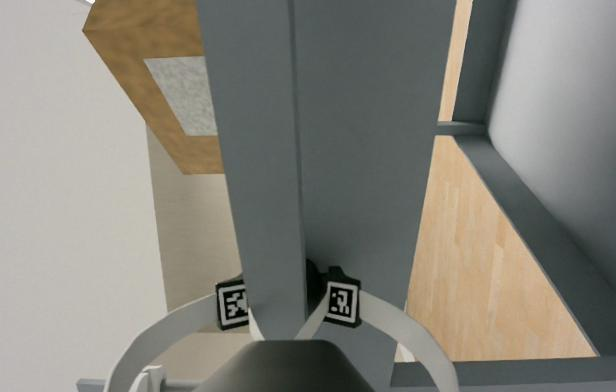

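>>> {"api": "move", "payload": {
  "blocking": false,
  "r1": {"base":{"translate_m":-0.25},"joints":{"arm_m":0.45}},
  "r2": {"base":{"rotate_rad":-0.5},"pace":"slow"}
}}

>>> {"api": "wait", "payload": {
  "seconds": 3
}}

>>> {"api": "wait", "payload": {
  "seconds": 1
}}

>>> {"api": "move", "payload": {
  "blocking": false,
  "r1": {"base":{"strafe_m":-0.3},"pace":"slow","contact_limits":{"strafe_m":0.3}},
  "r2": {"base":{"strafe_m":0.4}}
}}

>>> {"api": "wait", "payload": {
  "seconds": 3
}}

>>> {"api": "wait", "payload": {
  "seconds": 2,
  "cameras": ["r2_head_camera","r1_head_left_camera","r1_head_right_camera","r2_wrist_camera"]
}}

Scene clock: 473.20 s.
move: r1 moving; r2 moving
r1.base_odometry: x=-1.688 y=+2.275 heading=-0.106
r1.turned_by_wheels: +0.000
r1.turned_by_imu: +0.000
r1.base_tilt: forward=-1.5 right=+1.3
r1.lidar_m: 1.27 1.41 2.57 1.62 1.12 1.10 3.45 2.32 2.26 0.25 0.25 0.67
r1.base_status: translate_m moving
r1.joint_positions: lift_m=+0.251 arm_m=+0.351 wrist_yaw_rad=-1.117 wrist_pitch_rad=+0.001 wrist_roll_rad=+0.000 gripper_m=-0.020
r1.joint_status: arm_m moving
r1.measured_speeds: translate_m=-0.122 strafe_m=+0.000 rotate_rad=+0.003 lift_m=+0.000 arm_m=+0.195 wrist_yaw_rad=+0.000 wrist_pitch_rad=+0.000 wrist_roll_rad=+0.000
r1.motor_effort: lift_m=+13(13) arm_m=+4(9) wheel_0=-6(6) wheel_1=-8(11) wheel_2=+11(11)
r1.servo_current: wrist_yaw_rad=52(65) wrist_pitch_rad=52(52) wrist_roll_rad=52(59) gripper_m=39(59)
r1.hand_pose: x=+0.5693 y=-0.2975 z=+0.4285 quat_wxyz=(+0.848, +0.000, +0.000, -0.530) (m; r1's base frame)
r1.wrist_depth_mm: - - - 530 421 338 294 / - - - 530 424 342 296 / - - - 539 427 343 298 / - - - 539 433 343 293 / - - - 530 436 347 294 / 1618 1661 1366 198 404 349 303 / 1182 1098 172 147 162 330 303
r2.base_odometry: x=+0.349 y=-2.755 heading=+2.722
r2.turned_by_wheels: -0.123
r2.turned_by_imu: -0.117
r2.base_tilt: forward=-0.7 right=+0.1
r2.lidar_m: 0.67 1.85 2.23 2.19 1.11 0.85 0.85 0.93 1.36 3.59 3.88 0.64
r2.base_status: rotate_rad moving
r2.joint_positions: lift_m=+0.660 arm_m=+0.290 wrist_yaw_rad=+0.013 wrist_pitch_rad=-0.005 wrist_roll_rad=+1.569 gripper_m=+0.001
r2.joint_status: not commanded
r2.measured_speeds: translate_m=+0.001 strafe_m=-0.001 rotate_rad=-0.495 lift_m=+0.000 arm_m=-0.001 wrist_yaw_rad=+0.000 wrist_pitch_rad=-0.001 wrist_roll_rad=+0.000
r2.motor_effort: lift_m=+15(15) arm_m=+6(6) wheel_0=+19(23) wheel_1=+16(16) wheel_2=+18(19)
r2.servo_current: wrist_yaw_rad=59(85) wrist_pitch_rad=39(52) wrist_roll_rad=59(59) gripper_m=72(72)
r2.contact_limits: arm_m 0.1
r2.hand_pose: x=+0.7502 y=-0.0837 z=+0.8399 quat_wxyz=(+0.708, +0.706, +0.003, +0.006) (m; r2's base frame)
r2.wrist_depth_mm: - 424 397 165 167 - - / - 418 392 125 176 741 - / - - 469 134 191 - - / - - 585 145 206 - - / - - - 216 223 1808 535 / - - 187 183 182 1808 492 / - - - - - 1708 1229
pictures: none

Scene clock: 474.40 s.
earlier move: r1 moving; r2 done
r1.base_odometry: x=-1.894 y=+2.296 heading=-0.106
r1.turned_by_wheels: +0.000
r1.turned_by_imu: +0.000
r1.base_tilt: forward=-1.6 right=+1.2
r1.lidar_m: 1.48 1.65 2.65 1.69 1.00 1.37 3.31 2.24 2.07 1.95 1.33 0.25
r1.base_status: translate_m moving
r1.joint_positions: lift_m=+0.250 arm_m=+0.450 wrist_yaw_rad=-1.117 wrist_pitch_rad=+0.001 wrist_roll_rad=+0.000 gripper_m=-0.020
r1.joint_status: all done
r1.measured_speeds: translate_m=-0.079 strafe_m=+0.000 rotate_rad=+0.000 lift_m=+0.000 arm_m=+0.000 wrist_yaw_rad=+0.000 wrist_pitch_rad=+0.000 wrist_roll_rad=+0.000
r1.motor_effort: lift_m=+13(13) arm_m=+5(9) wheel_0=-1(6) wheel_1=+0(11) wheel_2=+1(13)
r1.servo_current: wrist_yaw_rad=78(78) wrist_pitch_rad=39(52) wrist_roll_rad=46(59) gripper_m=46(59)
r1.hand_pose: x=+0.6686 y=-0.2975 z=+0.4284 quat_wxyz=(+0.848, +0.000, +0.000, -0.530) (m; r1's base frame)
r1.wrist_depth_mm: - - 842 397 285 220 187 / - - 854 407 289 227 190 / - - - 410 290 224 191 / - - - 415 293 233 191 / - - - 415 291 225 193 / 1618 1576 206 199 271 226 193 / 1160 1060 178 183 170 212 193
r2.base_odometry: x=+0.349 y=-2.755 heading=+2.346
r2.turned_by_wheels: -0.376
r2.turned_by_imu: -0.365
r2.base_tilt: forward=-0.7 right=+0.1
r2.lidar_m: 0.59 0.91 1.87 2.18 1.77 1.00 0.85 0.84 0.99 1.64 3.60 0.79
r2.base_status: done
r2.joint_positions: lift_m=+0.660 arm_m=+0.290 wrist_yaw_rad=+0.001 wrist_pitch_rad=-0.005 wrist_roll_rad=+1.569 gripper_m=+0.001
r2.joint_status: not commanded
r2.measured_speeds: all 0
r2.motor_effort: lift_m=+14(15) arm_m=+5(7) wheel_0=+3(23) wheel_1=+3(16) wheel_2=+8(19)
r2.servo_current: wrist_yaw_rad=52(85) wrist_pitch_rad=46(52) wrist_roll_rad=39(59) gripper_m=72(78)
r2.contact_limits: arm_m 0.1
r2.hand_pose: x=+0.7493 y=-0.0871 z=+0.8400 quat_wxyz=(+0.708, +0.706, -0.001, +0.002) (m; r2's base frame)
r2.wrist_depth_mm: - - - 291 - 1661 1160 / - - - 310 334 1537 1182 / - - - 279 298 1863 500 / - - - 208 270 1921 - / - - 569 193 247 842 - / - - 187 179 183 820 - / - - 484 - 208 - -
wait: 1.20 of 3 s (r2 has come to rest)
pictures: none

Scene clock: 475.30 s.
earlier move: r1 done
r1.base_odometry: x=-1.905 y=+2.298 heading=-0.105
r1.turned_by_wheels: +0.001
r1.turned_by_imu: +0.010
r1.base_tilt: forward=-1.6 right=+1.2
r1.lidar_m: 0.27 1.62 2.65 1.55 1.00 4.53 3.24 2.25 2.08 1.93 1.31 0.30
r1.base_status: done
r1.joint_positions: lift_m=+0.250 arm_m=+0.450 wrist_yaw_rad=-1.117 wrist_pitch_rad=+0.001 wrist_roll_rad=+0.000 gripper_m=-0.020
r1.joint_status: all done
r1.measured_speeds: all 0
r1.motor_effort: lift_m=+13(13) arm_m=+4(9) wheel_0=+8(25) wheel_1=-1(11) wheel_2=+5(15)
r1.servo_current: wrist_yaw_rad=52(78) wrist_pitch_rad=39(52) wrist_roll_rad=46(59) gripper_m=39(59)
r1.hand_pose: x=+0.6687 y=-0.2975 z=+0.4284 quat_wxyz=(+0.848, +0.000, +0.000, -0.530) (m; r1's base frame)
r1.wrist_depth_mm: - - 535 293 193 149 - / - - 535 297 195 146 125 / - - 544 301 198 151 127 / - - 640 306 200 153 128 / - - 866 307 201 143 - / 1576 1661 207 199 183 143 128 / 1160 1078 178 179 170 143 -
r2.base_odometry: x=+0.349 y=-2.755 heading=+2.346
r2.turned_by_wheels: +0.000
r2.turned_by_imu: +0.000
r2.base_tilt: forward=-0.7 right=+0.1
r2.lidar_m: 0.57 0.91 1.85 2.21 1.79 1.02 0.86 0.84 0.99 1.63 3.62 0.80
r2.base_status: done
r2.joint_positions: lift_m=+0.660 arm_m=+0.290 wrist_yaw_rad=+0.001 wrist_pitch_rad=-0.005 wrist_roll_rad=+1.569 gripper_m=+0.001
r2.joint_status: not commanded
r2.measured_speeds: all 0
r2.motor_effort: lift_m=+14(15) arm_m=+5(7) wheel_0=+4(23) wheel_1=+4(16) wheel_2=+8(19)
r2.servo_current: wrist_yaw_rad=52(85) wrist_pitch_rad=52(52) wrist_roll_rad=46(59) gripper_m=65(78)
r2.contact_limits: arm_m 0.1
r2.hand_pose: x=+0.7493 y=-0.0871 z=+0.8400 quat_wxyz=(+0.708, +0.706, -0.001, +0.002) (m; r2's base frame)
r2.wrist_depth_mm: - - - 293 - 1661 1160 / - - - 307 334 1576 1182 / - - - 279 298 1863 508 / - - - 208 270 1863 - / - - 569 193 247 842 - / - - 187 179 183 798 - / - - 480 - 208 - -
wait: 0.90 of 1 s (r1 has come to rest)
pictures: none

Scene clock: 475.80 s.
move: r1 moving; r2 moving
r1.base_odometry: x=-1.907 y=+2.284 heading=-0.103
r1.turned_by_wheels: +0.002
r1.turned_by_imu: +0.002
r1.base_tilt: forward=-1.5 right=+1.2
r1.lidar_m: 0.26 1.64 2.66 1.51 1.02 4.54 3.21 2.20 2.06 1.92 1.31 0.27
r1.base_status: strafe_m moving
r1.joint_positions: lift_m=+0.250 arm_m=+0.450 wrist_yaw_rad=-1.117 wrist_pitch_rad=+0.001 wrist_roll_rad=+0.000 gripper_m=-0.020
r1.joint_status: not commanded
r1.measured_speeds: translate_m=+0.000 strafe_m=-0.056 rotate_rad=-0.002 lift_m=+0.000 arm_m=+0.000 wrist_yaw_rad=+0.000 wrist_pitch_rad=+0.000 wrist_roll_rad=+0.000
r1.motor_effort: lift_m=+13(13) arm_m=+4(4) wheel_0=+21(23) wheel_1=-4(7) wheel_2=+6(6)
r1.servo_current: wrist_yaw_rad=46(65) wrist_pitch_rad=46(46) wrist_roll_rad=65(65) gripper_m=39(46)
r1.contact_limits: strafe_m 0.3
r1.hand_pose: x=+0.6687 y=-0.2975 z=+0.4284 quat_wxyz=(+0.848, +0.000, +0.000, -0.530) (m; r1's base frame)
r1.wrist_depth_mm: - - 521 294 196 148 - / - - 525 297 198 153 128 / - - 535 301 200 155 129 / - - 549 306 204 150 130 / - - 564 309 204 157 131 / 1618 1661 206 198 187 157 131 / 1160 1098 178 179 179 141 -
r2.base_odometry: x=+0.324 y=-2.780 heading=+2.345
r2.turned_by_wheels: -0.001
r2.turned_by_imu: -0.001
r2.base_tilt: forward=-0.7 right=+0.1
r2.lidar_m: 0.60 0.98 1.87 2.16 1.81 1.02 0.85 0.84 1.00 1.65 3.67 0.79
r2.base_status: strafe_m moving
r2.joint_positions: lift_m=+0.660 arm_m=+0.290 wrist_yaw_rad=-0.002 wrist_pitch_rad=-0.005 wrist_roll_rad=+1.569 gripper_m=+0.001
r2.joint_status: not commanded
r2.measured_speeds: translate_m=+0.000 strafe_m=+0.141 rotate_rad=-0.002 lift_m=+0.000 arm_m=+0.000 wrist_yaw_rad=-0.001 wrist_pitch_rad=+0.000 wrist_roll_rad=+0.000
r2.motor_effort: lift_m=+14(15) arm_m=+4(5) wheel_0=-14(14) wheel_1=+7(9) wheel_2=+0(6)
r2.servo_current: wrist_yaw_rad=52(65) wrist_pitch_rad=39(52) wrist_roll_rad=52(59) gripper_m=65(78)
r2.contact_limits: arm_m 0.1
r2.hand_pose: x=+0.7490 y=-0.0880 z=+0.8400 quat_wxyz=(+0.708, +0.706, -0.003, +0.001) (m; r2's base frame)
r2.wrist_depth_mm: - - - 294 - 1430 1098 / - - - 303 336 1576 430 / - - - 278 297 1756 508 / - - - 206 268 - - / - - 539 191 246 842 - / - - 187 177 182 809 - / - - 484 - 213 - -
pictures: none

Scene clock: 477.97 s.
earlier move: r1 contact_stop; r2 done
r1.base_odometry: x=-1.923 y=+2.190 heading=-0.016
r1.turned_by_wheels: +0.087
r1.turned_by_imu: +0.098
r1.base_tilt: forward=-1.6 right=+1.3
r1.lidar_m: 0.25 1.80 1.70 1.09 0.99 4.57 2.77 2.04 1.98 1.68 1.24 0.25
r1.base_status: strafe_m contact_stop
r1.joint_positions: lift_m=+0.250 arm_m=+0.450 wrist_yaw_rad=-1.117 wrist_pitch_rad=+0.001 wrist_roll_rad=+0.000 gripper_m=-0.020
r1.joint_status: not commanded
r1.measured_speeds: translate_m=-0.009 strafe_m=+0.017 rotate_rad=+0.057 lift_m=+0.000 arm_m=+0.000 wrist_yaw_rad=+0.000 wrist_pitch_rad=+0.000 wrist_roll_rad=+0.000
r1.on_its_own: the wheels are slack since a contact_stop
r1.motor_effort: lift_m=+14(14) arm_m=-4(4) wheel_0=+1(25) wheel_1=-1(7) wheel_2=+0(11)
r1.servo_current: wrist_yaw_rad=33(65) wrist_pitch_rad=46(52) wrist_roll_rad=46(72) gripper_m=46(52)
r1.contact_limits: strafe_m 0.3
r1.hand_pose: x=+0.6687 y=-0.2975 z=+0.4284 quat_wxyz=(+0.848, +0.000, +0.000, -0.530) (m; r1's base frame)
r1.wrist_depth_mm: - - - 402 264 195 - / - - - 404 267 196 165 / - - - 413 268 198 166 / - - - 415 271 198 166 / - - - 424 272 201 167 / 1661 1661 699 199 248 200 167 / 1182 1098 179 179 179 187 -
r2.base_odometry: x=+0.064 y=-3.035 heading=+2.346
r2.turned_by_wheels: +0.000
r2.turned_by_imu: -0.002
r2.base_tilt: forward=-0.7 right=+0.1
r2.lidar_m: 0.70 1.70 1.83 1.81 1.81 1.13 0.97 0.95 1.10 1.89 4.00 0.72
r2.base_status: done
r2.joint_positions: lift_m=+0.660 arm_m=+0.290 wrist_yaw_rad=-0.008 wrist_pitch_rad=-0.005 wrist_roll_rad=+1.569 gripper_m=+0.001
r2.joint_status: not commanded
r2.measured_speeds: all 0
r2.motor_effort: lift_m=+14(15) arm_m=+4(5) wheel_0=-2(24) wheel_1=+1(10) wheel_2=-3(6)
r2.servo_current: wrist_yaw_rad=52(65) wrist_pitch_rad=39(52) wrist_roll_rad=39(65) gripper_m=65(78)
r2.contact_limits: arm_m 0.1
r2.hand_pose: x=+0.7486 y=-0.0896 z=+0.8400 quat_wxyz=(+0.708, +0.706, -0.005, -0.001) (m; r2's base frame)
r2.wrist_depth_mm: - - - 219 220 1808 - / - - 615 222 223 809 - / - - 466 226 226 820 - / - - 492 229 228 820 - / - - 544 216 233 842 - / - - 187 177 172 - - / - - - - - 1708 500
wait: 2.17 of 3 s (r2 has come to rest)
pictures: none

not run: a stop that you did not command came earlier in this reply.

>>> {"api": "stop", "payload": {
  "cameras": ["r2_head_camera","r2_head_left_camera","r1_head_left_camera","r1_head_right_camera","r1_head_camera"]
}}

Scene clock: 481.60 s.
earlier move: r1 contact_stop
stop: r1's wheels hold again
r1.base_odometry: x=-1.892 y=+2.248 heading=+0.325
r1.turned_by_wheels: +0.341
r1.turned_by_imu: +0.343
r1.base_tilt: forward=-1.6 right=+1.2
r1.lidar_m: 0.46 2.69 1.19 0.99 0.96 3.48 2.28 2.03 2.08 1.34 0.79 0.40
r1.base_status: strafe_m contact_stop (by the wheels' count: -0.061 of -0.300)
r1.joint_positions: lift_m=+0.250 arm_m=+0.450 wrist_yaw_rad=-1.117 wrist_pitch_rad=+0.001 wrist_roll_rad=+0.000 gripper_m=-0.020
r1.joint_status: not commanded
r1.measured_speeds: all 0
r1.motor_effort: lift_m=+15(15) arm_m=-6(16) wheel_0=+2(25) wheel_1=-2(7) wheel_2=+8(11)
r1.servo_current: wrist_yaw_rad=46(72) wrist_pitch_rad=39(52) wrist_roll_rad=46(78) gripper_m=39(52)
r1.contact_limits: strafe_m 0.3
r1.hand_pose: x=+0.6689 y=-0.2975 z=+0.4282 quat_wxyz=(+0.848, +0.000, +0.000, -0.530) (m; r1's base frame)
r1.wrist_depth_mm: - - - - - 258 - / - - - - - 268 139 / - - - - - 281 143 / - - - - - 291 147 / - - - - - 298 149 / 1661 1618 1464 198 1499 245 - / 1182 1098 179 180 162 202 -
r2.base_odometry: x=+0.064 y=-3.035 heading=+2.346
r2.turned_by_wheels: +0.000
r2.turned_by_imu: +0.001
r2.base_tilt: forward=-0.7 right=+0.1
r2.lidar_m: 0.68 1.63 1.55 1.81 1.82 1.17 0.95 0.94 1.11 1.92 3.98 0.69
r2.base_status: done
r2.joint_positions: lift_m=+0.660 arm_m=+0.290 wrist_yaw_rad=-0.008 wrist_pitch_rad=-0.005 wrist_roll_rad=+1.569 gripper_m=+0.001
r2.joint_status: not commanded
r2.measured_speeds: all 0
r2.motor_effort: lift_m=+14(15) arm_m=+4(5) wheel_0=-2(24) wheel_1=+1(10) wheel_2=-3(6)
r2.servo_current: wrist_yaw_rad=46(72) wrist_pitch_rad=46(52) wrist_roll_rad=46(65) gripper_m=65(78)
r2.contact_limits: arm_m 0.1
r2.hand_pose: x=+0.7486 y=-0.0896 z=+0.8400 quat_wxyz=(+0.708, +0.706, -0.005, -0.001) (m; r2's base frame)
r2.wrist_depth_mm: - - - 219 220 1756 - / - - 615 222 223 798 - / - - 462 226 225 809 - / - - 492 229 229 820 - / - - 549 216 232 831 - / - - 188 177 172 - - / - - - - - 1708 500
pictures: r1_head_camera, r1_head_left_camera, r1_head_right_camera, r2_head_camera, r2_head_left_camera
Images, in order (width x height): r1_head_camera 420x560, r1_head_left_camera 420x672, r1_head_right_camera 420x672, r2_head_camera 420x560, r2_head_left_camera 420x672.

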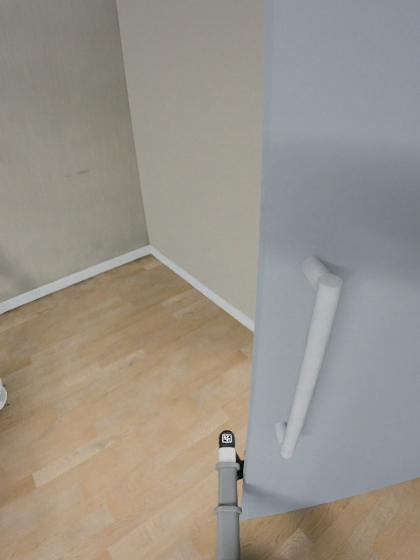

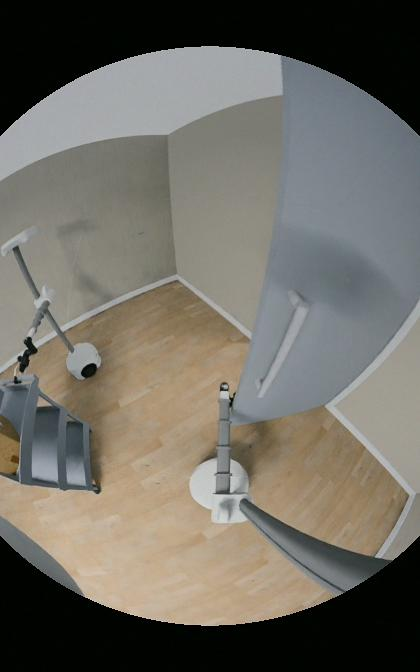

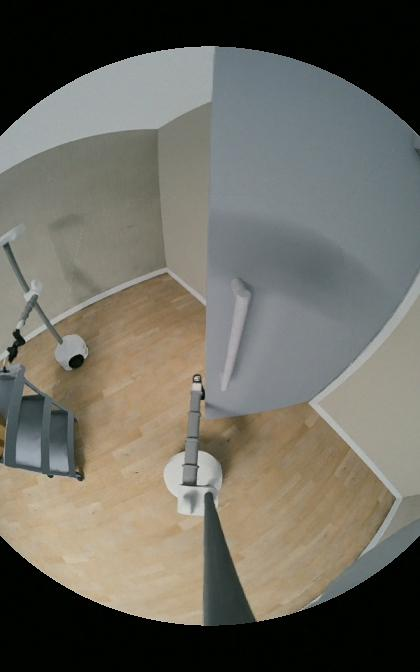

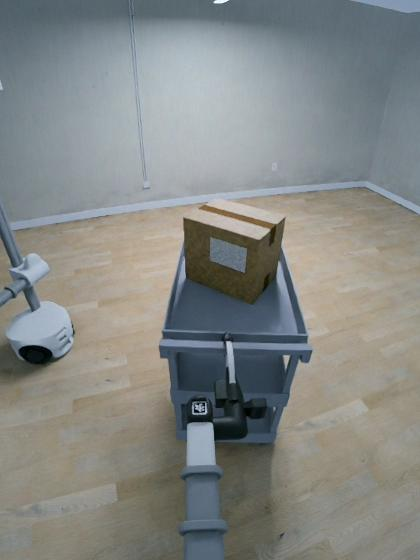

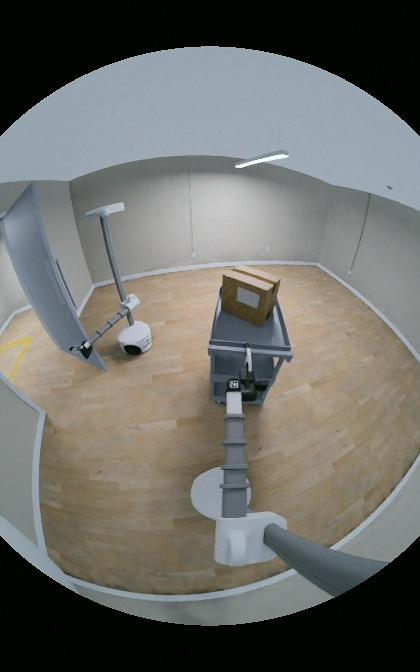

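>>> {"api": "move", "payload": {
  "blocking": false,
  "r1": {"base":{"strafe_m":-0.3},"pace":"slow","contact_limits":{"strafe_m":0.8}},
  "r2": {"base":{"rotate_rad":-0.5},"pace":"slow"}
}}

>>> {"api": "wait", "payload": {
  "seconds": 2
}}

>>> {"api": "wait", "payload": {
  "seconds": 2.5
}}

>>> {"api": "move", "payload": {
  "blocking": false,
  "r1": {"base":{"rotate_rad":-0.45},"pace":"slow","contact_limits":{"rotate_rad":0.8}}
}}

>>> {"api": "wait", "payload": {
  "seconds": 2,
  "cameras": ["r2_head_camera","r2_head_left_camera","r1_head_left_camera","r1_head_right_camera"]
}}

Scene clock: 489.80 s.
move: r1 moving; r2 moving
r1.base_odometry: x=-1.888 y=+2.235 heading=+0.327
r1.turned_by_wheels: +0.002
r1.turned_by_imu: +0.002
r1.base_tilt: forward=-1.6 right=+1.3
r1.lidar_m: 0.43 2.68 1.26 1.00 1.19 3.46 2.24 2.02 2.06 1.32 0.79 0.42
r1.base_status: strafe_m moving
r1.joint_positions: lift_m=+0.250 arm_m=+0.450 wrist_yaw_rad=-1.117 wrist_pitch_rad=+0.001 wrist_roll_rad=+0.000 gripper_m=-0.020
r1.joint_status: not commanded
r1.measured_speeds: translate_m=+0.000 strafe_m=-0.057 rotate_rad=+0.000 lift_m=+0.000 arm_m=+0.000 wrist_yaw_rad=+0.000 wrist_pitch_rad=+0.000 wrist_roll_rad=+0.000
r1.motor_effort: lift_m=+15(15) arm_m=-6(6) wheel_0=+15(16) wheel_1=-4(8) wheel_2=+13(13)
r1.servo_current: wrist_yaw_rad=59(65) wrist_pitch_rad=46(52) wrist_roll_rad=52(52) gripper_m=46(52)
r1.contact_limits: strafe_m 0.8
r1.hand_pose: x=+0.6689 y=-0.2975 z=+0.4282 quat_wxyz=(+0.848, +0.000, +0.000, -0.530) (m; r1's base frame)
r1.wrist_depth_mm: - - - - - 263 - / - - - - - 230 - / - - - - - 237 - / - - - - - 239 133 / - - - - - 247 - / 1708 1661 1499 199 1008 250 - / 1182 1098 178 179 162 177 -
r2.base_odometry: x=+0.063 y=-3.035 heading=+2.223
r2.turned_by_wheels: -0.123
r2.turned_by_imu: -0.118
r2.base_tilt: forward=-0.6 right=+0.0
r2.lidar_m: 0.66 1.63 1.59 1.82 1.81 1.26 0.97 0.95 1.05 1.57 4.00 0.74
r2.base_status: rotate_rad moving
r2.joint_positions: lift_m=+0.660 arm_m=+0.290 wrist_yaw_rad=+0.009 wrist_pitch_rad=-0.005 wrist_roll_rad=+1.569 gripper_m=+0.001
r2.joint_status: not commanded
r2.measured_speeds: translate_m=+0.001 strafe_m=-0.001 rotate_rad=-0.489 lift_m=+0.000 arm_m=+0.000 wrist_yaw_rad=+0.008 wrist_pitch_rad=+0.000 wrist_roll_rad=+0.000
r2.motor_effort: lift_m=+14(15) arm_m=+2(5) wheel_0=+11(17) wheel_1=+11(11) wheel_2=+18(18)
r2.servo_current: wrist_yaw_rad=46(65) wrist_pitch_rad=46(46) wrist_roll_rad=59(59) gripper_m=72(72)
r2.contact_limits: arm_m 0.1
r2.hand_pose: x=+0.7501 y=-0.0848 z=+0.8400 quat_wxyz=(+0.708, +0.706, +0.001, +0.005) (m; r2's base frame)
r2.wrist_depth_mm: - - - 243 242 1808 1281 / - - - 182 240 1808 - / - - 580 240 240 831 - / - - 477 238 238 820 - / - - 521 210 236 820 - / - - 187 179 182 820 - / - - - - - - -
pictures: none

Scene clock: 491.10 s.
earlier move: r1 contact_stop; r2 done
r1.base_odometry: x=-1.838 y=+2.211 heading=+0.497
r1.turned_by_wheels: +0.170
r1.turned_by_imu: +0.196
r1.base_tilt: forward=-1.6 right=+1.3
r1.lidar_m: 0.50 1.65 1.32 1.12 4.64 2.83 2.11 2.04 1.56 1.18 0.65 0.44
r1.base_status: strafe_m contact_stop
r1.joint_positions: lift_m=+0.250 arm_m=+0.450 wrist_yaw_rad=-1.117 wrist_pitch_rad=+0.002 wrist_roll_rad=-0.002 gripper_m=-0.020
r1.joint_status: not commanded
r1.measured_speeds: translate_m=+0.062 strafe_m=+0.000 rotate_rad=+0.177 lift_m=+0.000 arm_m=+0.000 wrist_yaw_rad=+0.003 wrist_pitch_rad=+0.000 wrist_roll_rad=-0.008
r1.on_its_own: the wheels are slack since a contact_stop
r1.motor_effort: lift_m=+15(15) arm_m=-5(6) wheel_0=-1(37) wheel_1=+1(8) wheel_2=+1(20)
r1.servo_current: wrist_yaw_rad=52(65) wrist_pitch_rad=46(52) wrist_roll_rad=46(59) gripper_m=46(52)
r1.contact_limits: strafe_m 0.8
r1.hand_pose: x=+0.6690 y=-0.2975 z=+0.4279 quat_wxyz=(+0.848, +0.000, +0.001, -0.530) (m; r1's base frame)
r1.wrist_depth_mm: - - - - - - - / - - - - - - - / - - - - - - - / - - - - - - - / - - - - - - - / - 1397 1397 198 1576 1576 1308 / - 820 179 179 163 1042 976
r2.base_odometry: x=+0.064 y=-3.035 heading=+1.846
r2.turned_by_wheels: -0.376
r2.turned_by_imu: -0.368
r2.base_tilt: forward=-0.7 right=+0.1
r2.lidar_m: 0.54 0.70 1.60 1.49 1.80 1.82 1.12 0.96 0.96 1.15 1.99 0.91
r2.base_status: done
r2.joint_positions: lift_m=+0.660 arm_m=+0.290 wrist_yaw_rad=-0.005 wrist_pitch_rad=-0.006 wrist_roll_rad=+1.569 gripper_m=+0.001
r2.joint_status: not commanded
r2.measured_speeds: all 0
r2.motor_effort: lift_m=+14(15) arm_m=+4(5) wheel_0=+1(19) wheel_1=+3(12) wheel_2=+3(21)
r2.servo_current: wrist_yaw_rad=52(91) wrist_pitch_rad=52(52) wrist_roll_rad=52(65) gripper_m=65(72)
r2.contact_limits: arm_m 0.1
r2.hand_pose: x=+0.7488 y=-0.0889 z=+0.8403 quat_wxyz=(+0.708, +0.707, -0.004, +0.000) (m; r2's base frame)
r2.wrist_depth_mm: - - - - - 1808 1229 / - - - - - 1921 1229 / - - - 377 404 402 402 / - - - 239 342 1808 1308 / - - - 196 263 1863 504 / - - 185 167 183 1863 - / 1808 - 427 - 196 - -
wait: 1.30 of 2 s (r2 has come to rest)
pictures: none

not run: a stop that you did not command came earlier in this reply.

not run: a stop that you did not command came earlier in this reply.

not run: a stop that you did not command came earlier in this reply.

>>> {"api": "stop", "payload": {
  "cameras": ["r2_head_left_camera","r1_head_left_camera","r1_head_right_camera"]
}}

Scene clock: 493.57 s.
earlier move: r1 contact_stop
stop: r1's wheels hold again
r1.base_odometry: x=-1.783 y=+2.249 heading=+0.700
r1.turned_by_wheels: +0.203
r1.turned_by_imu: +0.204
r1.base_tilt: forward=-1.6 right=+1.3
r1.lidar_m: 2.18 1.59 1.12 1.20 4.40 2.45 2.10 2.11 1.32 1.05 0.97 0.98
r1.base_status: strafe_m contact_stop (by the wheels' count: -0.056 of -0.300)
r1.joint_positions: lift_m=+0.250 arm_m=+0.450 wrist_yaw_rad=-1.117 wrist_pitch_rad=+0.002 wrist_roll_rad=-0.002 gripper_m=-0.020
r1.joint_status: not commanded
r1.measured_speeds: all 0
r1.motor_effort: lift_m=+15(15) arm_m=-5(6) wheel_0=+0(37) wheel_1=+0(8) wheel_2=+0(20)
r1.servo_current: wrist_yaw_rad=59(72) wrist_pitch_rad=46(52) wrist_roll_rad=39(65) gripper_m=46(52)
r1.contact_limits: strafe_m 0.8
r1.hand_pose: x=+0.6688 y=-0.2975 z=+0.4279 quat_wxyz=(+0.848, +0.000, +0.001, -0.530) (m; r1's base frame)
r1.wrist_depth_mm: - - - - - - - / - - - - - - - / - - - - - - - / - - - - - - - / - - - - - - - / - - 182 198 - - - / - 133 163 146 144 - -
r2.base_odometry: x=+0.064 y=-3.035 heading=+1.846
r2.turned_by_wheels: +0.000
r2.turned_by_imu: +0.000
r2.base_tilt: forward=-0.7 right=+0.1
r2.lidar_m: 0.56 0.70 1.54 1.34 1.83 1.80 1.11 0.96 0.95 1.12 1.93 0.92
r2.base_status: done
r2.joint_positions: lift_m=+0.660 arm_m=+0.290 wrist_yaw_rad=-0.005 wrist_pitch_rad=-0.006 wrist_roll_rad=+1.569 gripper_m=+0.001
r2.joint_status: not commanded
r2.measured_speeds: all 0
r2.motor_effort: lift_m=+14(15) arm_m=+4(5) wheel_0=+2(19) wheel_1=+3(12) wheel_2=+3(21)
r2.servo_current: wrist_yaw_rad=46(91) wrist_pitch_rad=46(52) wrist_roll_rad=39(65) gripper_m=65(72)
r2.contact_limits: arm_m 0.1
r2.hand_pose: x=+0.7488 y=-0.0889 z=+0.8403 quat_wxyz=(+0.708, +0.707, -0.004, +0.000) (m; r2's base frame)
r2.wrist_depth_mm: - - - - - 1808 1229 / - - - - - 1808 1255 / - - - 377 402 399 399 / - - - 239 345 1863 1308 / - - - 197 264 1921 504 / - - 185 167 184 1808 - / 1808 - 430 - 196 - -
pictures: r1_head_left_camera, r1_head_right_camera, r2_head_left_camera
Images, in order (width x height): r1_head_left_camera 420x672, r1_head_right_camera 420x672, r2_head_left_camera 420x672.

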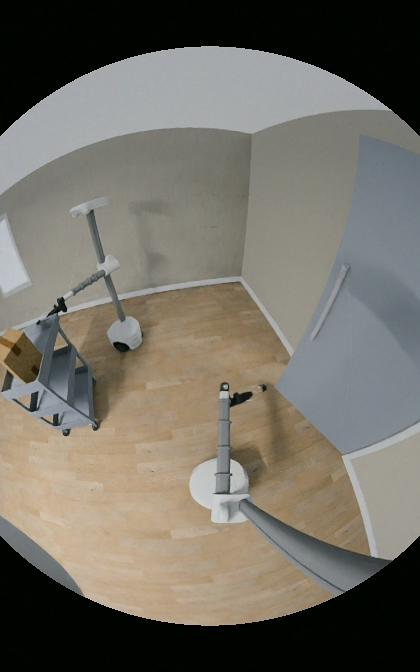

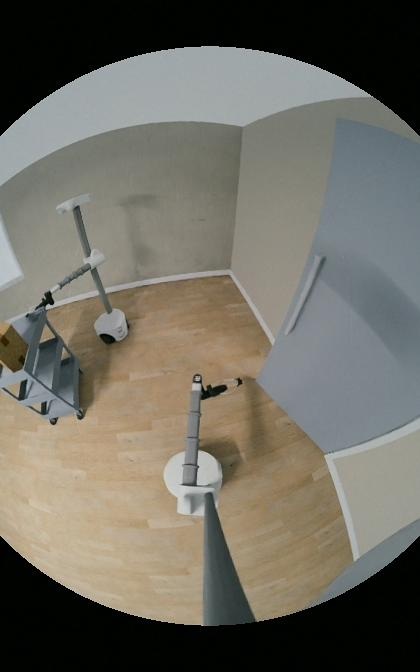

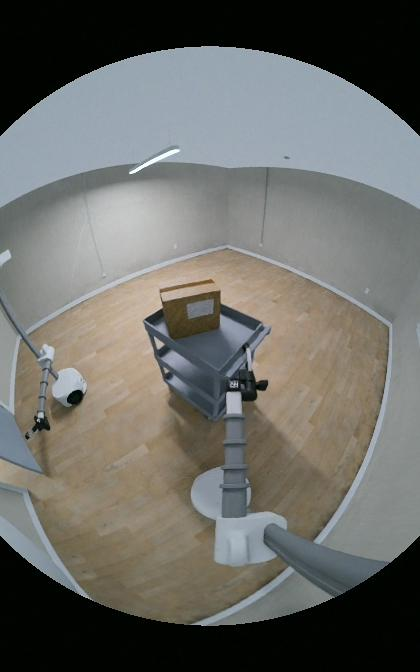

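>>> {"api": "move", "payload": {
  "blocking": false,
  "cameras": ["r1_head_camera","r1_head_left_camera","r1_wrist_camera"],
  "r1": {"joints":{"arm_m":0.1,"wrist_yaw_rad":0,"lift_m":0.75},"pace":"fast"}
}}

Scene clock: 506.47 s.
move: r1 moving
r1.base_odometry: x=-1.783 y=+2.249 heading=+0.700
r1.turned_by_wheels: +0.000
r1.turned_by_imu: +0.000
r1.base_tilt: forward=-1.6 right=+1.2
r1.lidar_m: 2.15 1.60 1.10 1.19 4.41 2.50 2.11 2.11 1.30 1.11 1.10 1.25
r1.base_status: not commanded
r1.joint_positions: lift_m=+0.313 arm_m=+0.374 wrist_yaw_rad=-0.480 wrist_pitch_rad=+0.002 wrist_roll_rad=-0.002 gripper_m=-0.020
r1.joint_status: lift_m moving; arm_m moving; wrist_yaw_rad moving
r1.measured_speeds: translate_m=+0.000 strafe_m=+0.000 rotate_rad=+0.000 lift_m=+0.244 arm_m=-0.294 wrist_yaw_rad=+1.823 wrist_pitch_rad=+0.000 wrist_roll_rad=+0.000
r1.motor_effort: lift_m=+27(28) arm_m=-6(7) wheel_0=+0(1) wheel_1=+0(0) wheel_2=+0(0)
r1.servo_current: wrist_yaw_rad=91(124) wrist_pitch_rad=39(46) wrist_roll_rad=52(65) gripper_m=39(46)
r1.contact_limits: strafe_m 0.8
r1.hand_pose: x=+0.7604 y=-0.2107 z=+0.4904 quat_wxyz=(+0.971, -0.001, +0.001, -0.238) (m; r1's base frame)
r1.wrist_depth_mm: - - - - - - - / - - - - - - - / - - - - - - - / - - - - - - - / - - - - - - - / 1618 1756 186 199 - - - / 1255 1182 179 146 144 - -
r2: as last shown
r2.turned_by_imu: +0.001
r2.base_tilt: forward=-0.7 right=+0.0
r2.lidar_m: 0.54 0.72 1.52 1.38 1.83 1.82 1.14 0.96 0.96 1.14 1.94 0.91
r2.motor_effort: lift_m=+14(15) arm_m=+4(4) wheel_0=+1(1) wheel_1=+3(3) wheel_2=+3(4)
r2.servo_current: wrist_yaw_rad=39(65) wrist_pitch_rad=46(52) wrist_roll_rad=46(59) gripper_m=72(72)
r2.contact_limits: arm_m 0.1
r2.wrist_depth_mm: - - - - - 1808 1205 / - - - - - 1808 1255 / - - - 375 404 404 399 / - - - 240 342 1863 1336 / - - - 196 263 1863 504 / - - 185 167 184 1921 - / 1808 - 430 - 196 - -
pictures: r1_head_camera, r1_head_left_camera, r1_wrist_camera
Images, in order (width x height): r1_head_camera 420x560, r1_head_left_camera 420x672, r1_wrist_camera 616x392.

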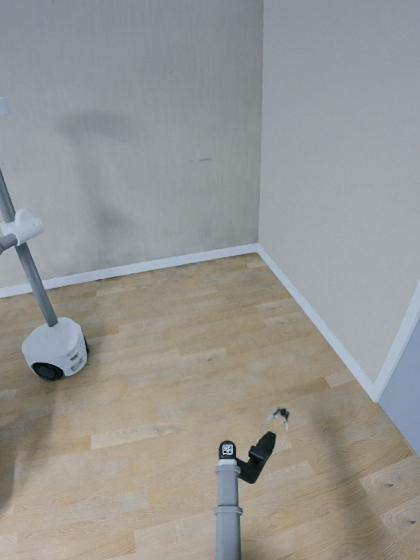

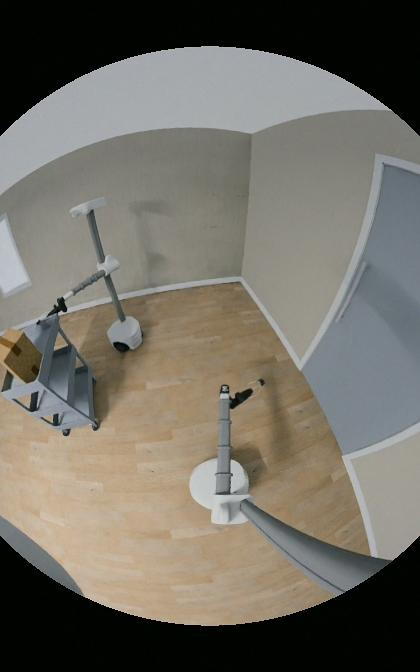

